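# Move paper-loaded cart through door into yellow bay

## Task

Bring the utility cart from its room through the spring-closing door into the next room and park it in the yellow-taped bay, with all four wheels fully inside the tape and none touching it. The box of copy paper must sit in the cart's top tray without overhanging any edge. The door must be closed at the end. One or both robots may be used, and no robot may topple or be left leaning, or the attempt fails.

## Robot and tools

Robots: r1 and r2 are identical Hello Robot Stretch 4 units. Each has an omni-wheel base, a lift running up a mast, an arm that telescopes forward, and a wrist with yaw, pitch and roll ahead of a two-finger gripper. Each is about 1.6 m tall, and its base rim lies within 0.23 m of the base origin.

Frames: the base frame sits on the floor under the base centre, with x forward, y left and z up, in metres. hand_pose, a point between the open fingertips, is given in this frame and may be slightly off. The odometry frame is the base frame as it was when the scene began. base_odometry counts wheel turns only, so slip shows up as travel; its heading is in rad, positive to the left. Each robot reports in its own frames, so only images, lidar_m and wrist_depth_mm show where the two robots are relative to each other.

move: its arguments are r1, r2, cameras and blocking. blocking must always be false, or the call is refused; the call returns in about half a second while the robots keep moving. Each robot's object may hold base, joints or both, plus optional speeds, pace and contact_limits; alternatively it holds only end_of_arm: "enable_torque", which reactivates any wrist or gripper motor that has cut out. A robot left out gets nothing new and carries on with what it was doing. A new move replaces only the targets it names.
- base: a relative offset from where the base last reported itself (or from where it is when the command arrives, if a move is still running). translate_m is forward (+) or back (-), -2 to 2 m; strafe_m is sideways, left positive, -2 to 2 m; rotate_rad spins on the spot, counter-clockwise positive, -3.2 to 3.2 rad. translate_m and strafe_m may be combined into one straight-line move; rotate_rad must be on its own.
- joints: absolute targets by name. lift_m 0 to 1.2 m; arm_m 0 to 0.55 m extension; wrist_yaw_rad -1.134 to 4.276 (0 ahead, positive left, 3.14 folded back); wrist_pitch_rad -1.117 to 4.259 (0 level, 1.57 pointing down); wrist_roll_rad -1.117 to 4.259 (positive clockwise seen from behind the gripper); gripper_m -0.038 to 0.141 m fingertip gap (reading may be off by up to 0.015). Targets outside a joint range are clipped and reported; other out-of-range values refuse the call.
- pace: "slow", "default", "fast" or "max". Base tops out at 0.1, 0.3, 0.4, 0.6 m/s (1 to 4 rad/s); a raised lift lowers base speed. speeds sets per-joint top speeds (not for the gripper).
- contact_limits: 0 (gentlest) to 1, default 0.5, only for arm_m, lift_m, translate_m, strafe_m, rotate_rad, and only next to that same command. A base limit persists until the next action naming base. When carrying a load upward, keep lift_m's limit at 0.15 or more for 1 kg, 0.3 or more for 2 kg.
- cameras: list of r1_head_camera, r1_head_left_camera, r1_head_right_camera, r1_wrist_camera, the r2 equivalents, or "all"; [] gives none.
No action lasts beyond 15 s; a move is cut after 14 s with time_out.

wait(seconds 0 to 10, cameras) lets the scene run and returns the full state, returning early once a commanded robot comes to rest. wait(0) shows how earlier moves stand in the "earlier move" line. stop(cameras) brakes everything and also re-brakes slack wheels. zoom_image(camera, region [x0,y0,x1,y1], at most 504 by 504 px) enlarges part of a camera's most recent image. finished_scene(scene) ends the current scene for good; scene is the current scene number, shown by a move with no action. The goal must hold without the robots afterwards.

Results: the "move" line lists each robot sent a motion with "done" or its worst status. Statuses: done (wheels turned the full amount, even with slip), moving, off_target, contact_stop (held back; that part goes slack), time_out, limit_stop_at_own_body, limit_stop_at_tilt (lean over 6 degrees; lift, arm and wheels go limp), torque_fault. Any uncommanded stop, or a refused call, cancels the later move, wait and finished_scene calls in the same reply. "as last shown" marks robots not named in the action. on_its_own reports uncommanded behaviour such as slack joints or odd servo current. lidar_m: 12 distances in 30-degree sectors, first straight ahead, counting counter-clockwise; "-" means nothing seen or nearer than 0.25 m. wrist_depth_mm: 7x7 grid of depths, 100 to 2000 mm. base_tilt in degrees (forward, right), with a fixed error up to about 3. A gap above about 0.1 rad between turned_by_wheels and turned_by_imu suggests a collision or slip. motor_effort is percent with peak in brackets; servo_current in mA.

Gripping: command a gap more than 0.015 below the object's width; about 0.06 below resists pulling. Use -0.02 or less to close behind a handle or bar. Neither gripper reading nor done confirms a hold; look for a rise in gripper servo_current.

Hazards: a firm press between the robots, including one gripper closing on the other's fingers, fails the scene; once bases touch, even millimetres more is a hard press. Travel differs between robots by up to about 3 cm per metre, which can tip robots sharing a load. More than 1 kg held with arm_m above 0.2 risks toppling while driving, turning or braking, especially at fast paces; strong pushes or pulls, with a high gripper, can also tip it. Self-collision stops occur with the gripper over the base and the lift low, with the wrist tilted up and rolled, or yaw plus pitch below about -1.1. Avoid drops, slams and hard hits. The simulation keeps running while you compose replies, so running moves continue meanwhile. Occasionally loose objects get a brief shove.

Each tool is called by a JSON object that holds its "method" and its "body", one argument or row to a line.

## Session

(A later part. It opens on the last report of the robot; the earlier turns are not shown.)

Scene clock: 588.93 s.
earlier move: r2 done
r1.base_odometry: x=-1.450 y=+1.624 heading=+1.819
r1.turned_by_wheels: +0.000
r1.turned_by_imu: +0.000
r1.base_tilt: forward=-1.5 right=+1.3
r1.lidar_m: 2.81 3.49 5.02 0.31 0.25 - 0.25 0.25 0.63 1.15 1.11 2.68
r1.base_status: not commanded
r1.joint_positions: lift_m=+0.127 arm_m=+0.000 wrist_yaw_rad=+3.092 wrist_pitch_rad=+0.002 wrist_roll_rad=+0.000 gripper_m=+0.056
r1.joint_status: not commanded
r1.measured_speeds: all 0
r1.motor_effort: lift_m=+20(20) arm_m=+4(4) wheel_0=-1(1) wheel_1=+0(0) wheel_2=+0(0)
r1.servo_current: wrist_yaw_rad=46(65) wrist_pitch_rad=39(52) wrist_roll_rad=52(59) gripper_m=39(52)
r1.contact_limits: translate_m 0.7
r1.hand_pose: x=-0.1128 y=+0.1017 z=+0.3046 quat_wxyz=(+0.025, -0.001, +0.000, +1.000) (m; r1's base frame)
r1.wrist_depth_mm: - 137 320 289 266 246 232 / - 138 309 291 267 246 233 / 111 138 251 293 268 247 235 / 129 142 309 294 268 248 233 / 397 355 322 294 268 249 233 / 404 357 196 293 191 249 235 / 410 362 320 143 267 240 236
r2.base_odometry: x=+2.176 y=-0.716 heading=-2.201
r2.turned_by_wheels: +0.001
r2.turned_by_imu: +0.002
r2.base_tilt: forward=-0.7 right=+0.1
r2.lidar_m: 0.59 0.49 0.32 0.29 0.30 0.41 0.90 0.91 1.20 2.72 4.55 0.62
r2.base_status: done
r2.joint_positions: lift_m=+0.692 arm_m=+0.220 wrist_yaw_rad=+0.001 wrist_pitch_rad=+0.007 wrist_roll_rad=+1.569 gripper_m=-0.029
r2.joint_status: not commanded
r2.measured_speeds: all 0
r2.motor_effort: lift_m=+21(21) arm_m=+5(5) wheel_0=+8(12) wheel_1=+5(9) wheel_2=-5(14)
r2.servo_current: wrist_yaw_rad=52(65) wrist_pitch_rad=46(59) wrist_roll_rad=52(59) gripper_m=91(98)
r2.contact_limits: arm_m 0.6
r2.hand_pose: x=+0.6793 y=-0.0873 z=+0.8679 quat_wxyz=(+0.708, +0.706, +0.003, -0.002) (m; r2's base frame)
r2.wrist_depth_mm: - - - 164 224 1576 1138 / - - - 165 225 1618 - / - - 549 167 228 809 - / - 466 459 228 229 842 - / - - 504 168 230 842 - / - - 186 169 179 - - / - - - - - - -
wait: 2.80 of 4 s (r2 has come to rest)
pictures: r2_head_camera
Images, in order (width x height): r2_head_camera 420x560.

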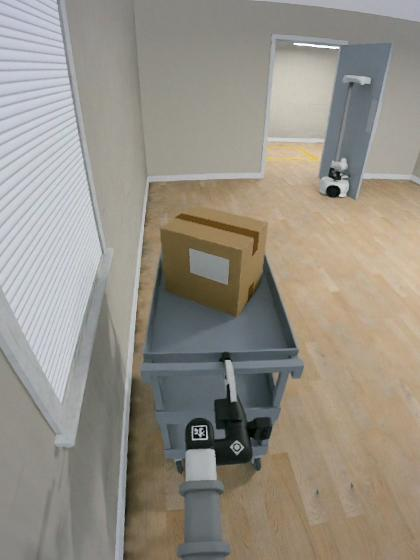

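{"method": "move", "body": {
  "blocking": false,
  "r2": {"base":{"translate_m":-0.14,"strafe_m":-0.4},"pace":"slow"}
}}

{"method": "wait", "body": {
  "seconds": 7
}}

{"method": "move", "body": {
  "blocking": false,
  "r2": {"base":{"rotate_rad":0.4},"pace":"slow"}
}}

{"method": "wait", "body": {
  "seconds": 3
}}

{"method": "move", "body": {
  "blocking": false,
  "r2": {"base":{"translate_m":-0.1,"strafe_m":-0.5},"pace":"slow"}
}}

{"method": "wait", "body": {
  "seconds": 7
}}

{"method": "move", "body": {
  "blocking": false,
  "r2": {"base":{"rotate_rad":0.4},"pace":"slow"}
}}

{"method": "wait", "body": {
  "seconds": 3,
  "cameras": ["r2_head_camera","r2_head_left_camera"]
}}

Scene clock: 622.80 s.
move: r2 moving
r1: as last shown
r1.lidar_m: 2.80 3.48 5.02 0.30 0.25 - 0.25 0.26 0.62 1.19 1.13 2.69
r1.motor_effort: lift_m=+20(20) arm_m=+4(4) wheel_0=+0(0) wheel_1=+0(0) wheel_2=+0(0)
r1.servo_current: wrist_yaw_rad=46(65) wrist_pitch_rad=39(52) wrist_roll_rad=59(65) gripper_m=46(46)
r1.contact_limits: translate_m 0.7
r1.wrist_depth_mm: - 138 320 289 266 246 233 / - 137 310 291 267 247 233 / 111 138 253 291 268 247 233 / 128 142 307 291 268 249 232 / 397 357 322 293 268 250 233 / 404 362 196 294 191 249 236 / 407 359 319 143 266 241 236
r2.base_odometry: x=+2.168 y=-0.706 heading=-2.200
r2.turned_by_wheels: +0.001
r2.turned_by_imu: +0.001
r2.base_tilt: forward=-0.7 right=+0.1
r2.lidar_m: 0.60 0.49 0.33 0.30 0.32 0.41 0.88 0.92 1.20 2.72 4.51 0.64
r2.base_status: translate_m moving; strafe_m moving
r2.joint_positions: lift_m=+0.692 arm_m=+0.220 wrist_yaw_rad=+0.003 wrist_pitch_rad=+0.007 wrist_roll_rad=+1.569 gripper_m=-0.029
r2.joint_status: not commanded
r2.measured_speeds: translate_m=-0.016 strafe_m=-0.046 rotate_rad=-0.002 lift_m=+0.000 arm_m=+0.000 wrist_yaw_rad=+0.000 wrist_pitch_rad=+0.000 wrist_roll_rad=+0.000
r2.motor_effort: lift_m=+21(21) arm_m=+4(4) wheel_0=+11(12) wheel_1=-7(7) wheel_2=+11(11)
r2.servo_current: wrist_yaw_rad=46(59) wrist_pitch_rad=52(52) wrist_roll_rad=46(52) gripper_m=91(91)
r2.contact_limits: arm_m 0.6
r2.hand_pose: x=+0.6795 y=-0.0865 z=+0.8679 quat_wxyz=(+0.708, +0.706, +0.004, -0.001) (m; r2's base frame)
r2.wrist_depth_mm: - - - 165 225 1618 1138 / - - - 166 226 1499 - / - - 549 167 229 798 - / - 473 462 228 229 831 - / - - 500 169 230 842 - / - - 186 170 179 - - / - - - - - - -

Scene clock: 627.80 s.
earlier move: r2 done
r1.base_odometry: x=-1.450 y=+1.624 heading=+1.819
r1.turned_by_wheels: +0.000
r1.turned_by_imu: +0.000
r1.base_tilt: forward=-1.5 right=+1.3
r1.lidar_m: 2.84 3.56 5.04 0.28 0.25 - 0.25 0.25 0.62 1.19 1.13 2.69
r1.base_status: not commanded
r1.joint_positions: lift_m=+0.127 arm_m=+0.000 wrist_yaw_rad=+3.092 wrist_pitch_rad=+0.002 wrist_roll_rad=+0.000 gripper_m=+0.056
r1.joint_status: not commanded
r1.measured_speeds: all 0
r1.motor_effort: lift_m=+20(20) arm_m=+4(4) wheel_0=+0(1) wheel_1=+0(1) wheel_2=+0(0)
r1.servo_current: wrist_yaw_rad=72(72) wrist_pitch_rad=46(52) wrist_roll_rad=65(65) gripper_m=39(46)
r1.contact_limits: translate_m 0.7
r1.hand_pose: x=-0.1128 y=+0.1017 z=+0.3046 quat_wxyz=(+0.025, -0.001, +0.000, +1.000) (m; r1's base frame)
r1.wrist_depth_mm: - 137 317 291 268 246 233 / - 138 309 291 267 246 233 / 111 138 252 293 267 247 233 / 128 142 306 291 268 247 233 / 397 357 324 291 267 249 233 / 407 359 196 293 191 250 236 / 410 359 319 143 266 241 235
r2.base_odometry: x=+1.935 y=-0.368 heading=-2.200
r2.turned_by_wheels: +0.000
r2.turned_by_imu: +0.002
r2.base_tilt: forward=-0.6 right=+0.1
r2.lidar_m: 0.49 0.61 0.75 0.67 0.71 0.80 0.72 0.75 0.97 2.22 4.13 0.71
r2.base_status: done
r2.joint_positions: lift_m=+0.692 arm_m=+0.220 wrist_yaw_rad=+0.004 wrist_pitch_rad=+0.007 wrist_roll_rad=+1.569 gripper_m=-0.029
r2.joint_status: not commanded
r2.measured_speeds: all 0
r2.motor_effort: lift_m=+21(21) arm_m=+4(5) wheel_0=+6(12) wheel_1=-6(9) wheel_2=+9(13)
r2.servo_current: wrist_yaw_rad=52(65) wrist_pitch_rad=52(52) wrist_roll_rad=39(59) gripper_m=91(98)
r2.contact_limits: arm_m 0.6
r2.hand_pose: x=+0.6796 y=-0.0863 z=+0.8679 quat_wxyz=(+0.708, +0.706, +0.004, -0.001) (m; r2's base frame)
r2.wrist_depth_mm: - - - 277 - 1576 1138 / - - - 247 329 336 340 / - - - 221 296 1661 1160 / - - - 204 264 1756 525 / - - - 186 245 798 - / - - 185 169 179 - - / - 439 442 - 213 - -
wait: 5.00 of 7 s (r2 has come to rest)

Scene clock: 628.30 s.
move: r2 moving
r1: as last shown
r1.lidar_m: 2.83 3.58 5.02 0.29 0.25 - 0.25 0.25 0.63 1.13 1.12 2.68
r1.motor_effort: lift_m=+20(20) arm_m=+4(4) wheel_0=+0(0) wheel_1=+0(0) wheel_2=+0(0)
r1.servo_current: wrist_yaw_rad=46(65) wrist_pitch_rad=46(46) wrist_roll_rad=52(59) gripper_m=39(46)
r1.contact_limits: translate_m 0.7
r1.wrist_depth_mm: - 137 319 291 267 247 232 / - 137 309 291 267 247 233 / 111 138 253 293 266 248 234 / 128 141 310 293 268 248 232 / 394 357 322 293 271 250 232 / 407 357 196 294 191 249 236 / 410 359 319 143 267 241 236
r2.base_odometry: x=+1.935 y=-0.368 heading=-2.078
r2.turned_by_wheels: +0.122
r2.turned_by_imu: +0.117
r2.base_tilt: forward=-0.6 right=+0.1
r2.lidar_m: 0.54 0.93 0.70 0.68 0.72 0.77 0.73 0.79 1.10 3.35 4.26 0.68
r2.base_status: rotate_rad moving
r2.joint_positions: lift_m=+0.692 arm_m=+0.220 wrist_yaw_rad=-0.016 wrist_pitch_rad=+0.007 wrist_roll_rad=+1.569 gripper_m=-0.029
r2.joint_status: not commanded
r2.measured_speeds: translate_m=+0.001 strafe_m=-0.001 rotate_rad=+0.488 lift_m=+0.000 arm_m=-0.001 wrist_yaw_rad=-0.003 wrist_pitch_rad=+0.000 wrist_roll_rad=+0.000
r2.motor_effort: lift_m=+21(21) arm_m=+6(6) wheel_0=-16(19) wheel_1=-13(13) wheel_2=-22(22)
r2.servo_current: wrist_yaw_rad=91(98) wrist_pitch_rad=46(52) wrist_roll_rad=39(59) gripper_m=85(91)
r2.contact_limits: arm_m 0.6
r2.hand_pose: x=+0.6777 y=-0.0920 z=+0.8679 quat_wxyz=(+0.708, +0.706, -0.003, -0.008) (m; r2's base frame)
r2.wrist_depth_mm: - - - 257 - 1537 1160 / - - - 224 304 324 327 / - - - 208 277 1618 496 / - - - 190 253 1661 - / - - 569 178 238 820 - / - 449 185 167 180 759 - / - 452 459 - 213 - -

Scene clock: 629.37 s.
earlier move: r2 done
r1.base_odometry: x=-1.450 y=+1.624 heading=+1.819
r1.turned_by_wheels: +0.000
r1.turned_by_imu: +0.000
r1.base_tilt: forward=-1.5 right=+1.3
r1.lidar_m: 2.81 3.59 5.02 0.30 0.25 - 0.25 0.25 0.61 1.17 1.13 2.68
r1.base_status: not commanded
r1.joint_positions: lift_m=+0.127 arm_m=+0.000 wrist_yaw_rad=+3.092 wrist_pitch_rad=+0.002 wrist_roll_rad=+0.000 gripper_m=+0.056
r1.joint_status: not commanded
r1.measured_speeds: all 0
r1.motor_effort: lift_m=+20(20) arm_m=+4(4) wheel_0=+0(1) wheel_1=+0(0) wheel_2=+0(0)
r1.servo_current: wrist_yaw_rad=46(72) wrist_pitch_rad=46(52) wrist_roll_rad=46(59) gripper_m=39(46)
r1.contact_limits: translate_m 0.7
r1.hand_pose: x=-0.1128 y=+0.1017 z=+0.3046 quat_wxyz=(+0.025, -0.001, +0.000, +1.000) (m; r1's base frame)
r1.wrist_depth_mm: - 137 319 290 266 247 232 / - 138 312 293 267 246 232 / 111 138 252 293 268 246 234 / 128 142 309 291 268 247 231 / 399 359 322 294 270 248 232 / 404 359 195 296 191 249 235 / 407 357 319 143 266 241 235
r2.base_odometry: x=+1.935 y=-0.368 heading=-1.802
r2.turned_by_wheels: +0.277
r2.turned_by_imu: +0.270
r2.base_tilt: forward=-0.6 right=+0.0
r2.lidar_m: 0.64 0.80 0.67 0.69 0.80 0.72 0.73 0.90 1.64 4.07 4.68 0.60
r2.base_status: done
r2.joint_positions: lift_m=+0.692 arm_m=+0.220 wrist_yaw_rad=+0.002 wrist_pitch_rad=+0.007 wrist_roll_rad=+1.569 gripper_m=-0.029
r2.joint_status: not commanded
r2.measured_speeds: all 0
r2.motor_effort: lift_m=+21(21) arm_m=-4(7) wheel_0=-5(19) wheel_1=-5(13) wheel_2=-6(22)
r2.servo_current: wrist_yaw_rad=39(98) wrist_pitch_rad=52(52) wrist_roll_rad=52(59) gripper_m=98(98)
r2.contact_limits: arm_m 0.6
r2.hand_pose: x=+0.6795 y=-0.0869 z=+0.8679 quat_wxyz=(+0.708, +0.706, +0.003, -0.002) (m; r2's base frame)
r2.wrist_depth_mm: - - - 141 197 - - / - - 504 145 204 - - / - 445 442 151 211 - - / - 504 492 158 219 820 - / - - 580 164 227 - - / 1060 1098 181 169 179 554 - / 931 904 917 - - - 469
wait: 1.07 of 3 s (r2 has come to rest)

Scene clock: 629.87 s.
move: r2 moving
r1: as last shown
r1.base_tilt: forward=-1.6 right=+1.3
r1.lidar_m: 2.81 3.57 5.04 0.32 0.25 - 0.25 0.25 0.60 1.16 1.12 2.68
r1.servo_current: wrist_yaw_rad=39(72) wrist_pitch_rad=39(52) wrist_roll_rad=46(59) gripper_m=46(46)
r1.contact_limits: translate_m 0.7
r1.wrist_depth_mm: - 137 319 291 267 247 232 / - 138 310 291 268 247 235 / 111 138 253 293 268 248 234 / 128 142 309 293 268 247 233 / 397 359 322 294 268 248 233 / 404 357 195 294 191 248 234 / 407 359 320 143 267 241 236
r2.base_odometry: x=+1.923 y=-0.363 heading=-1.801
r2.turned_by_wheels: +0.001
r2.turned_by_imu: +0.001
r2.base_tilt: forward=-0.6 right=+0.1
r2.lidar_m: 0.63 0.79 0.70 0.70 0.84 0.73 0.72 0.88 1.64 4.07 4.63 0.61
r2.base_status: translate_m moving; strafe_m moving
r2.joint_positions: lift_m=+0.692 arm_m=+0.220 wrist_yaw_rad=+0.002 wrist_pitch_rad=+0.007 wrist_roll_rad=+1.569 gripper_m=-0.029
r2.joint_status: not commanded
r2.measured_speeds: translate_m=-0.010 strafe_m=-0.050 rotate_rad=-0.002 lift_m=+0.000 arm_m=+0.000 wrist_yaw_rad=+0.000 wrist_pitch_rad=+0.000 wrist_roll_rad=+0.000
r2.motor_effort: lift_m=+21(21) arm_m=-4(5) wheel_0=+7(10) wheel_1=-8(9) wheel_2=+8(9)
r2.servo_current: wrist_yaw_rad=52(52) wrist_pitch_rad=52(52) wrist_roll_rad=39(52) gripper_m=85(98)
r2.contact_limits: arm_m 0.6
r2.hand_pose: x=+0.6795 y=-0.0869 z=+0.8679 quat_wxyz=(+0.708, +0.706, +0.003, -0.002) (m; r2's base frame)
r2.wrist_depth_mm: - - - 140 196 699 - / - - 500 145 204 - - / - 445 442 150 211 - - / - 504 492 158 219 809 - / - - 580 164 225 - - / 1042 1060 182 169 179 554 - / 917 866 866 - - - 473

Scene clock: 635.70 s.
earlier move: r2 done
r1.base_odometry: x=-1.450 y=+1.624 heading=+1.819
r1.turned_by_wheels: +0.000
r1.turned_by_imu: +0.000
r1.base_tilt: forward=-1.5 right=+1.3
r1.lidar_m: 2.81 3.70 5.01 0.30 0.25 - 0.25 0.25 0.59 1.15 1.12 2.71
r1.base_status: not commanded
r1.joint_positions: lift_m=+0.127 arm_m=+0.000 wrist_yaw_rad=+3.092 wrist_pitch_rad=+0.002 wrist_roll_rad=+0.000 gripper_m=+0.056
r1.joint_status: not commanded
r1.measured_speeds: all 0
r1.motor_effort: lift_m=+20(20) arm_m=+4(4) wheel_0=+0(1) wheel_1=+0(0) wheel_2=+0(0)
r1.servo_current: wrist_yaw_rad=46(78) wrist_pitch_rad=52(52) wrist_roll_rad=39(65) gripper_m=39(52)
r1.contact_limits: translate_m 0.7
r1.hand_pose: x=-0.1128 y=+0.1017 z=+0.3046 quat_wxyz=(+0.025, -0.001, +0.000, +1.000) (m; r1's base frame)
r1.wrist_depth_mm: - 137 319 290 266 245 233 / - 137 312 290 268 248 233 / 111 138 252 291 267 248 233 / 128 142 309 291 267 247 231 / 397 355 324 296 268 248 232 / 407 357 196 291 191 249 235 / 407 357 319 143 266 240 236
r2.base_odometry: x=+1.471 y=-0.157 heading=-1.801
r2.turned_by_wheels: +0.000
r2.turned_by_imu: +0.003
r2.base_tilt: forward=-0.7 right=+0.0
r2.lidar_m: 0.45 0.59 1.18 1.17 0.90 0.78 0.78 0.96 1.79 3.55 4.25 0.77
r2.base_status: done
r2.joint_positions: lift_m=+0.692 arm_m=+0.220 wrist_yaw_rad=+0.002 wrist_pitch_rad=+0.007 wrist_roll_rad=+1.569 gripper_m=-0.029
r2.joint_status: not commanded
r2.measured_speeds: all 0
r2.motor_effort: lift_m=+21(21) arm_m=-4(5) wheel_0=+8(14) wheel_1=-4(10) wheel_2=+7(11)
r2.servo_current: wrist_yaw_rad=46(65) wrist_pitch_rad=52(59) wrist_roll_rad=65(65) gripper_m=85(98)
r2.contact_limits: arm_m 0.6
r2.hand_pose: x=+0.6795 y=-0.0869 z=+0.8679 quat_wxyz=(+0.708, +0.706, +0.003, -0.002) (m; r2's base frame)
r2.wrist_depth_mm: - - - - - 1661 1138 / - - - 312 - 1537 1182 / - - - 249 355 1430 427 / - - - 211 290 1661 488 / - - - 190 251 1708 - / - - 186 164 178 699 - / - 421 424 - 208 - -
wait: 5.83 of 7 s (r2 has come to rest)

Scene clock: 636.20 s.
move: r2 moving
r1: as last shown
r1.lidar_m: 2.83 3.70 5.04 0.29 0.25 - 0.25 0.26 0.62 1.18 1.14 2.70
r1.servo_current: wrist_yaw_rad=46(65) wrist_pitch_rad=39(52) wrist_roll_rad=46(59) gripper_m=39(46)
r1.contact_limits: translate_m 0.7
r1.wrist_depth_mm: - 137 319 290 266 246 232 / - 137 309 290 268 247 233 / 111 138 254 291 268 248 235 / 129 141 306 293 270 248 233 / 397 359 322 294 268 249 233 / 407 362 195 294 191 249 236 / 410 359 322 143 267 240 236
r2.base_odometry: x=+1.471 y=-0.157 heading=-1.679
r2.turned_by_wheels: +0.121
r2.turned_by_imu: +0.115
r2.base_tilt: forward=-0.7 right=+0.1
r2.lidar_m: 0.49 0.73 1.18 1.24 0.84 0.77 0.80 1.03 2.34 3.61 4.33 0.69
r2.base_status: rotate_rad moving
r2.joint_positions: lift_m=+0.692 arm_m=+0.220 wrist_yaw_rad=-0.020 wrist_pitch_rad=+0.007 wrist_roll_rad=+1.569 gripper_m=-0.029
r2.joint_status: not commanded
r2.measured_speeds: translate_m=+0.000 strafe_m=-0.001 rotate_rad=+0.486 lift_m=+0.000 arm_m=-0.001 wrist_yaw_rad=-0.038 wrist_pitch_rad=+0.000 wrist_roll_rad=+0.000
r2.motor_effort: lift_m=+21(21) arm_m=+0(5) wheel_0=-22(22) wheel_1=-13(13) wheel_2=-25(25)
r2.servo_current: wrist_yaw_rad=104(104) wrist_pitch_rad=46(59) wrist_roll_rad=46(65) gripper_m=91(98)
r2.contact_limits: arm_m 0.6
r2.hand_pose: x=+0.6774 y=-0.0933 z=+0.8679 quat_wxyz=(+0.708, +0.706, -0.005, -0.010) (m; r2's base frame)
r2.wrist_depth_mm: - - - 309 - 1618 1138 / - - - 319 353 355 1060 / - - - 224 309 1661 1229 / - - - 203 268 1708 508 / - - - 179 242 715 - / - 436 185 163 180 - - / - 143 433 - 204 - -

Scene clock: 637.27 s.
earlier move: r2 done
r1.base_odometry: x=-1.450 y=+1.624 heading=+1.819
r1.turned_by_wheels: +0.000
r1.turned_by_imu: +0.000
r1.base_tilt: forward=-1.5 right=+1.3
r1.lidar_m: 2.82 3.74 5.02 0.29 0.25 - 0.25 0.27 0.60 1.17 1.12 2.70
r1.base_status: not commanded
r1.joint_positions: lift_m=+0.127 arm_m=+0.000 wrist_yaw_rad=+3.092 wrist_pitch_rad=+0.002 wrist_roll_rad=+0.000 gripper_m=+0.056
r1.joint_status: not commanded
r1.measured_speeds: all 0
r1.motor_effort: lift_m=+20(20) arm_m=+4(4) wheel_0=+0(1) wheel_1=+0(0) wheel_2=+0(0)
r1.servo_current: wrist_yaw_rad=52(65) wrist_pitch_rad=39(52) wrist_roll_rad=52(59) gripper_m=39(46)
r1.contact_limits: translate_m 0.7
r1.hand_pose: x=-0.1128 y=+0.1017 z=+0.3046 quat_wxyz=(+0.025, -0.001, +0.000, +1.000) (m; r1's base frame)
r1.wrist_depth_mm: - 137 319 290 265 246 233 / - 138 310 291 266 248 233 / 111 138 252 293 268 247 235 / 129 141 309 293 270 248 232 / 397 357 322 294 270 248 232 / 404 359 195 294 191 249 235 / 410 364 319 143 265 239 236
r2.base_odometry: x=+1.471 y=-0.157 heading=-1.402
r2.turned_by_wheels: +0.278
r2.turned_by_imu: +0.266
r2.base_tilt: forward=-0.6 right=+0.1
r2.lidar_m: 0.60 1.21 1.16 0.98 0.81 0.76 0.89 1.42 3.56 3.96 4.30 0.64
r2.base_status: done
r2.joint_positions: lift_m=+0.692 arm_m=+0.220 wrist_yaw_rad=+0.002 wrist_pitch_rad=+0.007 wrist_roll_rad=+1.569 gripper_m=-0.029
r2.joint_status: not commanded
r2.measured_speeds: all 0
r2.motor_effort: lift_m=+21(21) arm_m=-5(7) wheel_0=-6(22) wheel_1=-4(14) wheel_2=-5(26)
r2.servo_current: wrist_yaw_rad=39(124) wrist_pitch_rad=46(59) wrist_roll_rad=52(65) gripper_m=91(98)
r2.contact_limits: arm_m 0.6
r2.hand_pose: x=+0.6796 y=-0.0869 z=+0.8679 quat_wxyz=(+0.708, +0.706, +0.003, -0.002) (m; r2's base frame)
r2.wrist_depth_mm: - - - 175 236 1576 1160 / - - - 175 236 1618 - / - - 569 174 234 788 - / - 462 469 233 235 842 - / 1308 1229 500 172 233 831 - / 1118 1118 185 171 178 - - / 1025 991 960 - - - -
wait: 1.07 of 3 s (r2 has come to rest)
pictures: r2_head_camera, r2_head_left_camera
Images, in order (width x height): r2_head_camera 420x560, r2_head_left_camera 420x672.

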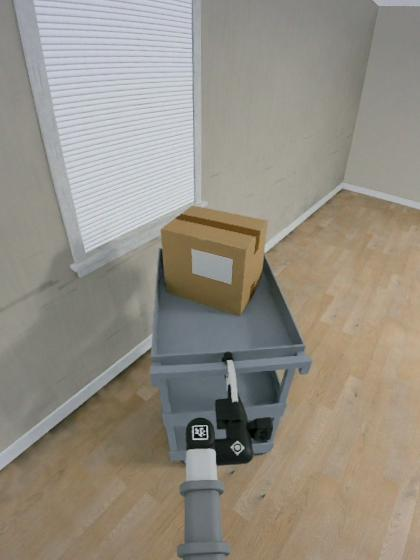

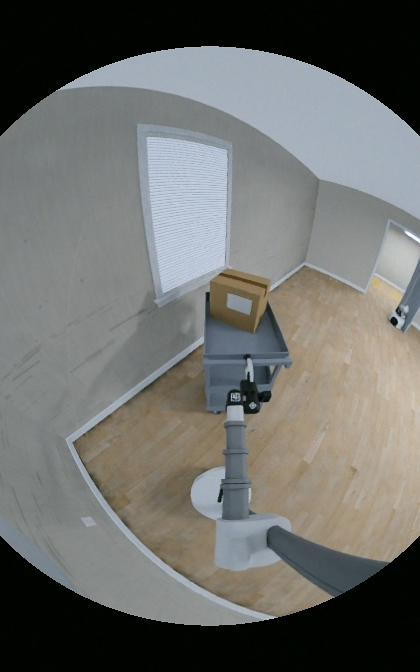

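{"method": "move", "body": {
  "blocking": false,
  "r2": {"base":{"translate_m":-0.13,"strafe_m":-0.5},"pace":"slow"}
}}

{"method": "wait", "body": {
  "seconds": 7
}}

{"method": "move", "body": {
  "blocking": false,
  "r2": {"base":{"rotate_rad":0.4},"pace":"slow"}
}}

{"method": "wait", "body": {
  "seconds": 3
}}

{"method": "move", "body": {
  "blocking": false,
  "r2": {"base":{"translate_m":-0.13,"strafe_m":-0.5},"pace":"slow"}
}}

{"method": "wait", "body": {
  "seconds": 7
}}

{"method": "move", "body": {
  "blocking": false,
  "r2": {"base":{"rotate_rad":0.4},"pace":"slow"}
}}

{"method": "wait", "body": {
  "seconds": 3,
  "cameras": ["r2_head_camera","r2_head_right_camera"]
}}

Scene clock: 645.50 s.
move: r2 moving
r1: as last shown
r1.lidar_m: 2.82 3.73 5.02 0.29 0.25 - 0.25 0.25 0.59 1.16 1.11 2.69
r1.servo_current: wrist_yaw_rad=72(72) wrist_pitch_rad=46(46) wrist_roll_rad=52(59) gripper_m=33(52)
r1.contact_limits: translate_m 0.7
r1.wrist_depth_mm: - 137 319 290 267 245 233 / - 138 312 290 266 246 234 / 111 138 252 291 268 248 234 / 128 141 309 293 268 248 233 / 397 357 322 291 268 249 233 / 407 362 195 293 191 249 235 / 407 357 320 143 268 241 235
r2.base_odometry: x=+1.459 y=-0.156 heading=-1.401
r2.turned_by_wheels: +0.001
r2.turned_by_imu: +0.001
r2.base_tilt: forward=-0.7 right=+0.1
r2.lidar_m: 0.60 1.20 1.19 1.01 0.80 0.77 0.89 1.44 3.54 3.93 4.28 0.64
r2.base_status: translate_m moving; strafe_m moving
r2.joint_positions: lift_m=+0.692 arm_m=+0.220 wrist_yaw_rad=+0.002 wrist_pitch_rad=+0.007 wrist_roll_rad=+1.569 gripper_m=-0.029
r2.joint_status: not commanded
r2.measured_speeds: translate_m=-0.013 strafe_m=-0.050 rotate_rad=+0.000 lift_m=+0.000 arm_m=+0.000 wrist_yaw_rad=+0.001 wrist_pitch_rad=+0.000 wrist_roll_rad=+0.000
r2.motor_effort: lift_m=+21(21) arm_m=-5(6) wheel_0=+8(10) wheel_1=-8(9) wheel_2=+9(10)
r2.servo_current: wrist_yaw_rad=46(46) wrist_pitch_rad=52(52) wrist_roll_rad=46(52) gripper_m=98(98)
r2.contact_limits: arm_m 0.6
r2.hand_pose: x=+0.6796 y=-0.0869 z=+0.8679 quat_wxyz=(+0.708, +0.706, +0.003, -0.002) (m; r2's base frame)
r2.wrist_depth_mm: - - - 173 235 1618 1229 / - - - 173 234 1499 - / - 564 525 173 234 809 - / - 466 459 231 232 842 - / 1281 1205 500 172 231 831 - / 1118 1098 185 171 177 - - / 1008 991 946 - - - -

Scene clock: 651.40 s.
earlier move: r2 done
r1.base_odometry: x=-1.450 y=+1.624 heading=+1.819
r1.turned_by_wheels: +0.000
r1.turned_by_imu: +0.000
r1.base_tilt: forward=-1.6 right=+1.3
r1.lidar_m: 2.83 3.52 3.97 0.30 0.25 - 0.25 0.25 0.63 1.15 1.11 2.69
r1.base_status: not commanded
r1.joint_positions: lift_m=+0.127 arm_m=+0.000 wrist_yaw_rad=+3.092 wrist_pitch_rad=+0.002 wrist_roll_rad=+0.000 gripper_m=+0.056
r1.joint_status: not commanded
r1.measured_speeds: all 0
r1.motor_effort: lift_m=+20(20) arm_m=+4(4) wheel_0=+0(1) wheel_1=+0(0) wheel_2=+0(0)
r1.servo_current: wrist_yaw_rad=46(78) wrist_pitch_rad=46(52) wrist_roll_rad=39(72) gripper_m=46(52)
r1.contact_limits: translate_m 0.7
r1.hand_pose: x=-0.1128 y=+0.1017 z=+0.3046 quat_wxyz=(+0.025, -0.001, +0.000, +1.000) (m; r1's base frame)
r1.wrist_depth_mm: - 137 320 290 268 247 232 / - 137 314 291 267 246 232 / 111 138 253 291 270 247 234 / 128 142 309 293 268 249 232 / 397 355 322 293 268 249 232 / 404 359 195 293 191 250 235 / 410 359 320 143 267 240 235
r2.base_odometry: x=+0.957 y=-0.113 heading=-1.401
r2.turned_by_wheels: +0.000
r2.turned_by_imu: +0.003
r2.base_tilt: forward=-0.7 right=+0.1
r2.lidar_m: 0.47 0.62 1.64 1.25 1.03 1.01 1.14 1.85 3.10 3.48 3.97 0.75
r2.base_status: done
r2.joint_positions: lift_m=+0.692 arm_m=+0.220 wrist_yaw_rad=+0.003 wrist_pitch_rad=+0.007 wrist_roll_rad=+1.569 gripper_m=-0.029
r2.joint_status: not commanded
r2.measured_speeds: all 0
r2.motor_effort: lift_m=+21(21) arm_m=-5(6) wheel_0=+5(13) wheel_1=-3(9) wheel_2=+9(12)
r2.servo_current: wrist_yaw_rad=59(65) wrist_pitch_rad=46(59) wrist_roll_rad=33(59) gripper_m=85(98)
r2.contact_limits: arm_m 0.6
r2.hand_pose: x=+0.6797 y=-0.0865 z=+0.8679 quat_wxyz=(+0.708, +0.706, +0.004, -0.001) (m; r2's base frame)
r2.wrist_depth_mm: - - - - - 1618 1138 / - - - 322 - 1499 1138 / - - - 248 366 1464 439 / - - - 209 291 1661 496 / - - - 187 251 676 - / - - 182 163 177 - - / 1430 1397 433 - 208 - -
wait: 5.90 of 7 s (r2 has come to rest)

Scene clock: 651.90 s.
move: r2 moving
r1: as last shown
r1.base_tilt: forward=-1.5 right=+1.3
r1.lidar_m: 2.82 3.56 4.00 0.30 0.25 - 0.25 0.26 0.60 1.17 1.11 2.67
r1.motor_effort: lift_m=+20(20) arm_m=+4(4) wheel_0=-1(1) wheel_1=+0(0) wheel_2=+0(0)
r1.servo_current: wrist_yaw_rad=52(72) wrist_pitch_rad=46(52) wrist_roll_rad=52(52) gripper_m=33(46)
r1.contact_limits: translate_m 0.7
r1.wrist_depth_mm: - 137 320 290 267 246 234 / - 137 312 291 268 248 233 / 111 138 252 291 267 247 233 / 128 142 309 291 268 248 232 / 397 357 320 294 270 249 233 / 407 359 196 294 191 249 236 / 407 362 320 143 265 241 235
r2.base_odometry: x=+0.956 y=-0.113 heading=-1.280
r2.turned_by_wheels: +0.121
r2.turned_by_imu: +0.115
r2.base_tilt: forward=-0.7 right=+0.1
r2.lidar_m: 0.51 0.78 1.65 1.18 1.01 1.01 1.20 2.23 3.08 3.68 3.97 0.67
r2.base_status: rotate_rad moving
r2.joint_positions: lift_m=+0.692 arm_m=+0.220 wrist_yaw_rad=-0.019 wrist_pitch_rad=+0.007 wrist_roll_rad=+1.569 gripper_m=-0.029
r2.joint_status: not commanded
r2.measured_speeds: translate_m=-0.001 strafe_m=+0.002 rotate_rad=+0.485 lift_m=+0.000 arm_m=-0.001 wrist_yaw_rad=-0.024 wrist_pitch_rad=+0.000 wrist_roll_rad=+0.000
r2.motor_effort: lift_m=+21(21) arm_m=-2(5) wheel_0=-17(22) wheel_1=-13(13) wheel_2=-24(24)
r2.servo_current: wrist_yaw_rad=104(104) wrist_pitch_rad=46(52) wrist_roll_rad=59(59) gripper_m=91(98)
r2.contact_limits: arm_m 0.6
r2.hand_pose: x=+0.6775 y=-0.0930 z=+0.8679 quat_wxyz=(+0.708, +0.706, -0.004, -0.009) (m; r2's base frame)
r2.wrist_depth_mm: - - - 306 - 1618 1160 / - - - 322 353 359 370 / - - - 222 306 1661 1160 / - - - 198 267 1661 530 / - - - 179 242 661 - / 1499 439 185 163 181 - - / 1336 1336 442 - 206 - -

Scene clock: 652.97 s.
earlier move: r2 done
r1.base_odometry: x=-1.450 y=+1.624 heading=+1.819
r1.turned_by_wheels: +0.000
r1.turned_by_imu: +0.000
r1.base_tilt: forward=-1.5 right=+1.3
r1.lidar_m: 2.82 3.69 3.96 0.28 0.25 - 0.25 0.26 0.63 1.16 1.12 2.70
r1.base_status: not commanded
r1.joint_positions: lift_m=+0.127 arm_m=+0.000 wrist_yaw_rad=+3.092 wrist_pitch_rad=+0.002 wrist_roll_rad=+0.000 gripper_m=+0.056
r1.joint_status: not commanded
r1.measured_speeds: all 0
r1.motor_effort: lift_m=+20(20) arm_m=+4(4) wheel_0=+0(1) wheel_1=+0(0) wheel_2=+0(0)
r1.servo_current: wrist_yaw_rad=46(72) wrist_pitch_rad=46(52) wrist_roll_rad=33(65) gripper_m=39(46)
r1.contact_limits: translate_m 0.7
r1.hand_pose: x=-0.1128 y=+0.1017 z=+0.3046 quat_wxyz=(+0.025, -0.001, +0.000, +1.000) (m; r1's base frame)
r1.wrist_depth_mm: - 137 319 290 266 247 232 / - 138 310 291 267 246 233 / 111 138 253 291 268 248 234 / 129 142 307 293 270 248 232 / 394 357 322 290 267 249 233 / 407 362 196 293 191 249 235 / 407 362 319 143 266 240 236
r2.base_odometry: x=+0.957 y=-0.113 heading=-1.002
r2.turned_by_wheels: +0.278
r2.turned_by_imu: +0.268
r2.base_tilt: forward=-0.6 right=+0.1
r2.lidar_m: 0.61 1.64 1.41 1.03 1.02 1.07 1.55 3.10 3.29 3.96 4.80 0.63
r2.base_status: done
r2.joint_positions: lift_m=+0.692 arm_m=+0.220 wrist_yaw_rad=+0.001 wrist_pitch_rad=+0.007 wrist_roll_rad=+1.569 gripper_m=-0.029
r2.joint_status: not commanded
r2.measured_speeds: all 0
r2.motor_effort: lift_m=+21(21) arm_m=-4(6) wheel_0=-6(22) wheel_1=-4(13) wheel_2=-6(26)
r2.servo_current: wrist_yaw_rad=52(117) wrist_pitch_rad=52(52) wrist_roll_rad=52(59) gripper_m=98(98)
r2.contact_limits: arm_m 0.6
r2.hand_pose: x=+0.6794 y=-0.0872 z=+0.8679 quat_wxyz=(+0.708, +0.706, +0.003, -0.002) (m; r2's base frame)
r2.wrist_depth_mm: - - - 160 219 1618 - / - - 585 163 222 798 - / - 459 452 165 224 820 - / 1430 1397 477 167 228 831 - / 1336 1308 539 168 230 - - / 1255 1281 184 171 178 - - / - 1160 - - - - 480
wait: 1.07 of 3 s (r2 has come to rest)

Scene clock: 653.47 s.
move: r2 moving
r1: as last shown
r1.lidar_m: 2.84 3.68 3.94 0.31 0.25 - 0.25 0.25 0.63 1.17 1.13 2.70
r1.motor_effort: lift_m=+20(20) arm_m=+4(4) wheel_0=+0(0) wheel_1=+0(0) wheel_2=+0(0)
r1.servo_current: wrist_yaw_rad=52(65) wrist_pitch_rad=39(46) wrist_roll_rad=46(65) gripper_m=46(46)
r1.contact_limits: translate_m 0.7
r1.wrist_depth_mm: - 137 320 290 266 246 233 / - 137 310 290 267 247 232 / 111 138 252 291 268 248 235 / 128 141 309 293 270 248 233 / 399 357 320 291 270 249 232 / 402 359 195 291 191 250 235 / 407 359 320 143 268 242 236
r2.base_odometry: x=+0.945 y=-0.117 heading=-1.001
r2.turned_by_wheels: +0.001
r2.turned_by_imu: +0.001
r2.base_tilt: forward=-0.6 right=+0.1
r2.lidar_m: 0.62 1.64 1.41 1.05 1.01 1.05 1.54 3.03 3.26 3.94 4.78 0.65
r2.base_status: translate_m moving; strafe_m moving
r2.joint_positions: lift_m=+0.692 arm_m=+0.220 wrist_yaw_rad=+0.001 wrist_pitch_rad=+0.007 wrist_roll_rad=+1.569 gripper_m=-0.029
r2.joint_status: not commanded
r2.measured_speeds: translate_m=-0.013 strafe_m=-0.049 rotate_rad=-0.002 lift_m=+0.000 arm_m=+0.000 wrist_yaw_rad=+0.000 wrist_pitch_rad=+0.000 wrist_roll_rad=+0.000
r2.motor_effort: lift_m=+21(21) arm_m=-5(5) wheel_0=+5(9) wheel_1=-8(9) wheel_2=+10(10)
r2.servo_current: wrist_yaw_rad=39(52) wrist_pitch_rad=52(59) wrist_roll_rad=52(59) gripper_m=91(98)
r2.contact_limits: arm_m 0.6
r2.hand_pose: x=+0.6794 y=-0.0872 z=+0.8679 quat_wxyz=(+0.708, +0.706, +0.003, -0.002) (m; r2's base frame)
r2.wrist_depth_mm: - - - 161 219 1618 - / - - 585 163 223 732 - / - 459 462 165 225 820 - / 1430 496 480 167 229 831 - / 1336 1308 539 169 231 - - / 1281 1281 187 171 178 - - / - 143 - - - - 480

Scene clock: 659.37 s.
earlier move: r2 done
r1.base_odometry: x=-1.450 y=+1.624 heading=+1.819
r1.turned_by_wheels: +0.000
r1.turned_by_imu: +0.000
r1.base_tilt: forward=-1.5 right=+1.3
r1.lidar_m: 2.81 3.34 3.49 0.30 0.25 - 0.25 0.27 0.64 1.16 1.13 2.69
r1.base_status: not commanded
r1.joint_positions: lift_m=+0.127 arm_m=+0.000 wrist_yaw_rad=+3.092 wrist_pitch_rad=+0.002 wrist_roll_rad=+0.000 gripper_m=+0.056
r1.joint_status: not commanded
r1.measured_speeds: all 0
r1.motor_effort: lift_m=+20(20) arm_m=+4(4) wheel_0=+0(1) wheel_1=+0(1) wheel_2=+0(0)
r1.servo_current: wrist_yaw_rad=39(65) wrist_pitch_rad=46(52) wrist_roll_rad=26(72) gripper_m=39(46)
r1.contact_limits: translate_m 0.7
r1.hand_pose: x=-0.1128 y=+0.1017 z=+0.3046 quat_wxyz=(+0.025, -0.001, +0.000, +1.000) (m; r1's base frame)
r1.wrist_depth_mm: - 137 319 289 267 247 233 / - 137 310 291 267 247 234 / 111 138 252 293 267 248 234 / 129 142 309 293 270 249 232 / 399 355 322 294 268 249 232 / 404 359 196 293 191 250 235 / 410 359 319 143 267 240 235
r2.base_odometry: x=+0.466 y=-0.274 heading=-1.002
r2.turned_by_wheels: +0.000
r2.turned_by_imu: +0.003
r2.base_tilt: forward=-0.6 right=+0.0
r2.lidar_m: 0.48 0.58 1.93 1.44 1.38 1.47 2.16 2.72 2.91 3.48 3.53 0.81
r2.base_status: done
r2.joint_positions: lift_m=+0.692 arm_m=+0.220 wrist_yaw_rad=+0.003 wrist_pitch_rad=+0.007 wrist_roll_rad=+1.569 gripper_m=-0.029
r2.joint_status: not commanded
r2.measured_speeds: all 0
r2.motor_effort: lift_m=+21(21) arm_m=-4(5) wheel_0=+6(15) wheel_1=-4(9) wheel_2=+8(13)
r2.servo_current: wrist_yaw_rad=52(59) wrist_pitch_rad=46(59) wrist_roll_rad=46(59) gripper_m=91(98)
r2.contact_limits: arm_m 0.6
r2.hand_pose: x=+0.6796 y=-0.0865 z=+0.8679 quat_wxyz=(+0.708, +0.707, +0.004, -0.001) (m; r2's base frame)
r2.wrist_depth_mm: - - - - - 1576 1160 / - - - 368 - 1618 1160 / - - - 282 397 402 407 / - - - 221 304 1537 484 / 1708 1661 1618 187 251 1576 - / 1537 1576 186 158 177 627 - / 1499 1430 418 - 199 - -
wait: 5.90 of 7 s (r2 has come to rest)

Scene clock: 659.87 s.
move: r2 moving
r1: as last shown
r1.lidar_m: 2.82 3.35 3.49 0.33 0.25 - 0.26 0.25 0.63 1.18 1.11 2.70
r1.motor_effort: lift_m=+20(20) arm_m=+4(4) wheel_0=+0(1) wheel_1=+0(0) wheel_2=+0(0)
r1.servo_current: wrist_yaw_rad=59(59) wrist_pitch_rad=39(52) wrist_roll_rad=46(59) gripper_m=39(46)
r1.contact_limits: translate_m 0.7
r1.wrist_depth_mm: - 137 319 290 267 247 232 / - 138 310 291 266 246 233 / 111 138 253 293 268 247 234 / 128 141 307 291 270 248 232 / 397 359 322 293 268 249 233 / 404 359 196 293 191 248 235 / 407 359 320 143 267 240 236
r2.base_odometry: x=+0.465 y=-0.273 heading=-0.880
r2.turned_by_wheels: +0.121
r2.turned_by_imu: +0.115
r2.base_tilt: forward=-0.7 right=+0.1
r2.lidar_m: 0.49 0.67 1.76 1.41 1.38 1.58 2.47 2.73 3.04 3.51 4.41 0.70
r2.base_status: rotate_rad moving
r2.joint_positions: lift_m=+0.692 arm_m=+0.220 wrist_yaw_rad=-0.020 wrist_pitch_rad=+0.007 wrist_roll_rad=+1.569 gripper_m=-0.029
r2.joint_status: not commanded
r2.measured_speeds: translate_m=-0.003 strafe_m=+0.002 rotate_rad=+0.495 lift_m=+0.000 arm_m=-0.001 wrist_yaw_rad=-0.041 wrist_pitch_rad=+0.000 wrist_roll_rad=+0.000
r2.motor_effort: lift_m=+21(21) arm_m=+1(5) wheel_0=-20(24) wheel_1=-14(14) wheel_2=-25(25)
r2.servo_current: wrist_yaw_rad=124(124) wrist_pitch_rad=52(52) wrist_roll_rad=46(59) gripper_m=91(91)
r2.contact_limits: arm_m 0.6
r2.hand_pose: x=+0.6774 y=-0.0931 z=+0.8679 quat_wxyz=(+0.708, +0.707, -0.004, -0.010) (m; r2's base frame)
r2.wrist_depth_mm: - - - - - 1661 1138 / - - - 357 - 1537 1138 / - - - 247 368 1397 392 / - - - 206 287 1576 504 / 1661 1618 1618 178 249 634 - / 1576 1576 186 157 180 - - / 1464 427 424 - 199 - -

Scene clock: 660.93 s.
earlier move: r2 done
r1.base_odometry: x=-1.450 y=+1.624 heading=+1.819
r1.turned_by_wheels: +0.000
r1.turned_by_imu: +0.000
r1.base_tilt: forward=-1.5 right=+1.3
r1.lidar_m: 2.82 3.54 3.50 0.32 0.25 - 0.25 0.25 0.61 1.17 1.11 2.69
r1.base_status: not commanded
r1.joint_positions: lift_m=+0.127 arm_m=+0.000 wrist_yaw_rad=+3.092 wrist_pitch_rad=+0.002 wrist_roll_rad=+0.000 gripper_m=+0.056
r1.joint_status: not commanded
r1.measured_speeds: all 0
r1.motor_effort: lift_m=+20(20) arm_m=+4(4) wheel_0=+0(1) wheel_1=+0(0) wheel_2=+0(0)
r1.servo_current: wrist_yaw_rad=52(72) wrist_pitch_rad=46(52) wrist_roll_rad=39(59) gripper_m=39(46)
r1.contact_limits: translate_m 0.7
r1.hand_pose: x=-0.1128 y=+0.1017 z=+0.3046 quat_wxyz=(+0.025, -0.001, +0.000, +1.000) (m; r1's base frame)
r1.wrist_depth_mm: - 137 322 289 266 246 232 / - 137 310 291 266 246 233 / 111 138 252 291 267 247 233 / 129 142 309 293 268 249 232 / 397 357 320 293 270 249 233 / 407 357 195 294 191 249 236 / 410 362 319 143 266 241 236
r2.base_odometry: x=+0.466 y=-0.274 heading=-0.603
r2.turned_by_wheels: +0.277
r2.turned_by_imu: +0.262
r2.base_tilt: forward=-0.7 right=+0.1
r2.lidar_m: 0.57 2.04 1.52 1.39 1.44 1.85 2.76 2.82 3.63 3.51 3.15 0.67
r2.base_status: done
r2.joint_positions: lift_m=+0.692 arm_m=+0.220 wrist_yaw_rad=+0.004 wrist_pitch_rad=+0.007 wrist_roll_rad=+1.569 gripper_m=-0.029
r2.joint_status: not commanded
r2.measured_speeds: all 0
r2.motor_effort: lift_m=+21(21) arm_m=-5(7) wheel_0=-6(25) wheel_1=-5(14) wheel_2=-5(27)
r2.servo_current: wrist_yaw_rad=65(130) wrist_pitch_rad=52(59) wrist_roll_rad=65(65) gripper_m=91(91)
r2.contact_limits: arm_m 0.6
r2.hand_pose: x=+0.6798 y=-0.0861 z=+0.8679 quat_wxyz=(+0.708, +0.707, +0.004, -0.001) (m; r2's base frame)
r2.wrist_depth_mm: - - - 211 281 1336 1138 / 1576 1537 1576 202 265 1537 488 / 1537 1499 1537 192 255 - - / 1537 1537 530 185 248 - - / 1499 484 477 180 237 831 - / - 496 185 171 180 - - / - - 525 - 224 - -
wait: 1.07 of 3 s (r2 has come to rest)
pictures: r2_head_camera, r2_head_right_camera
Images, in order (width x height): r2_head_camera 420x560, r2_head_right_camera 420x672.

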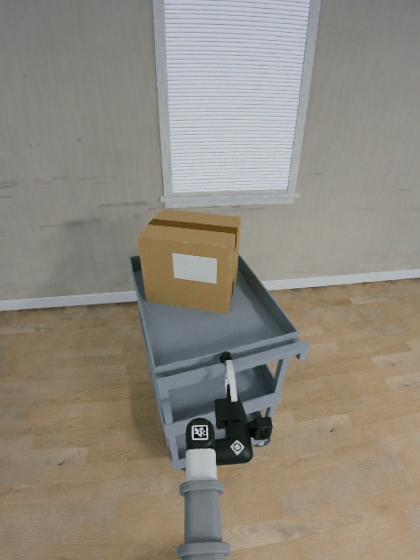

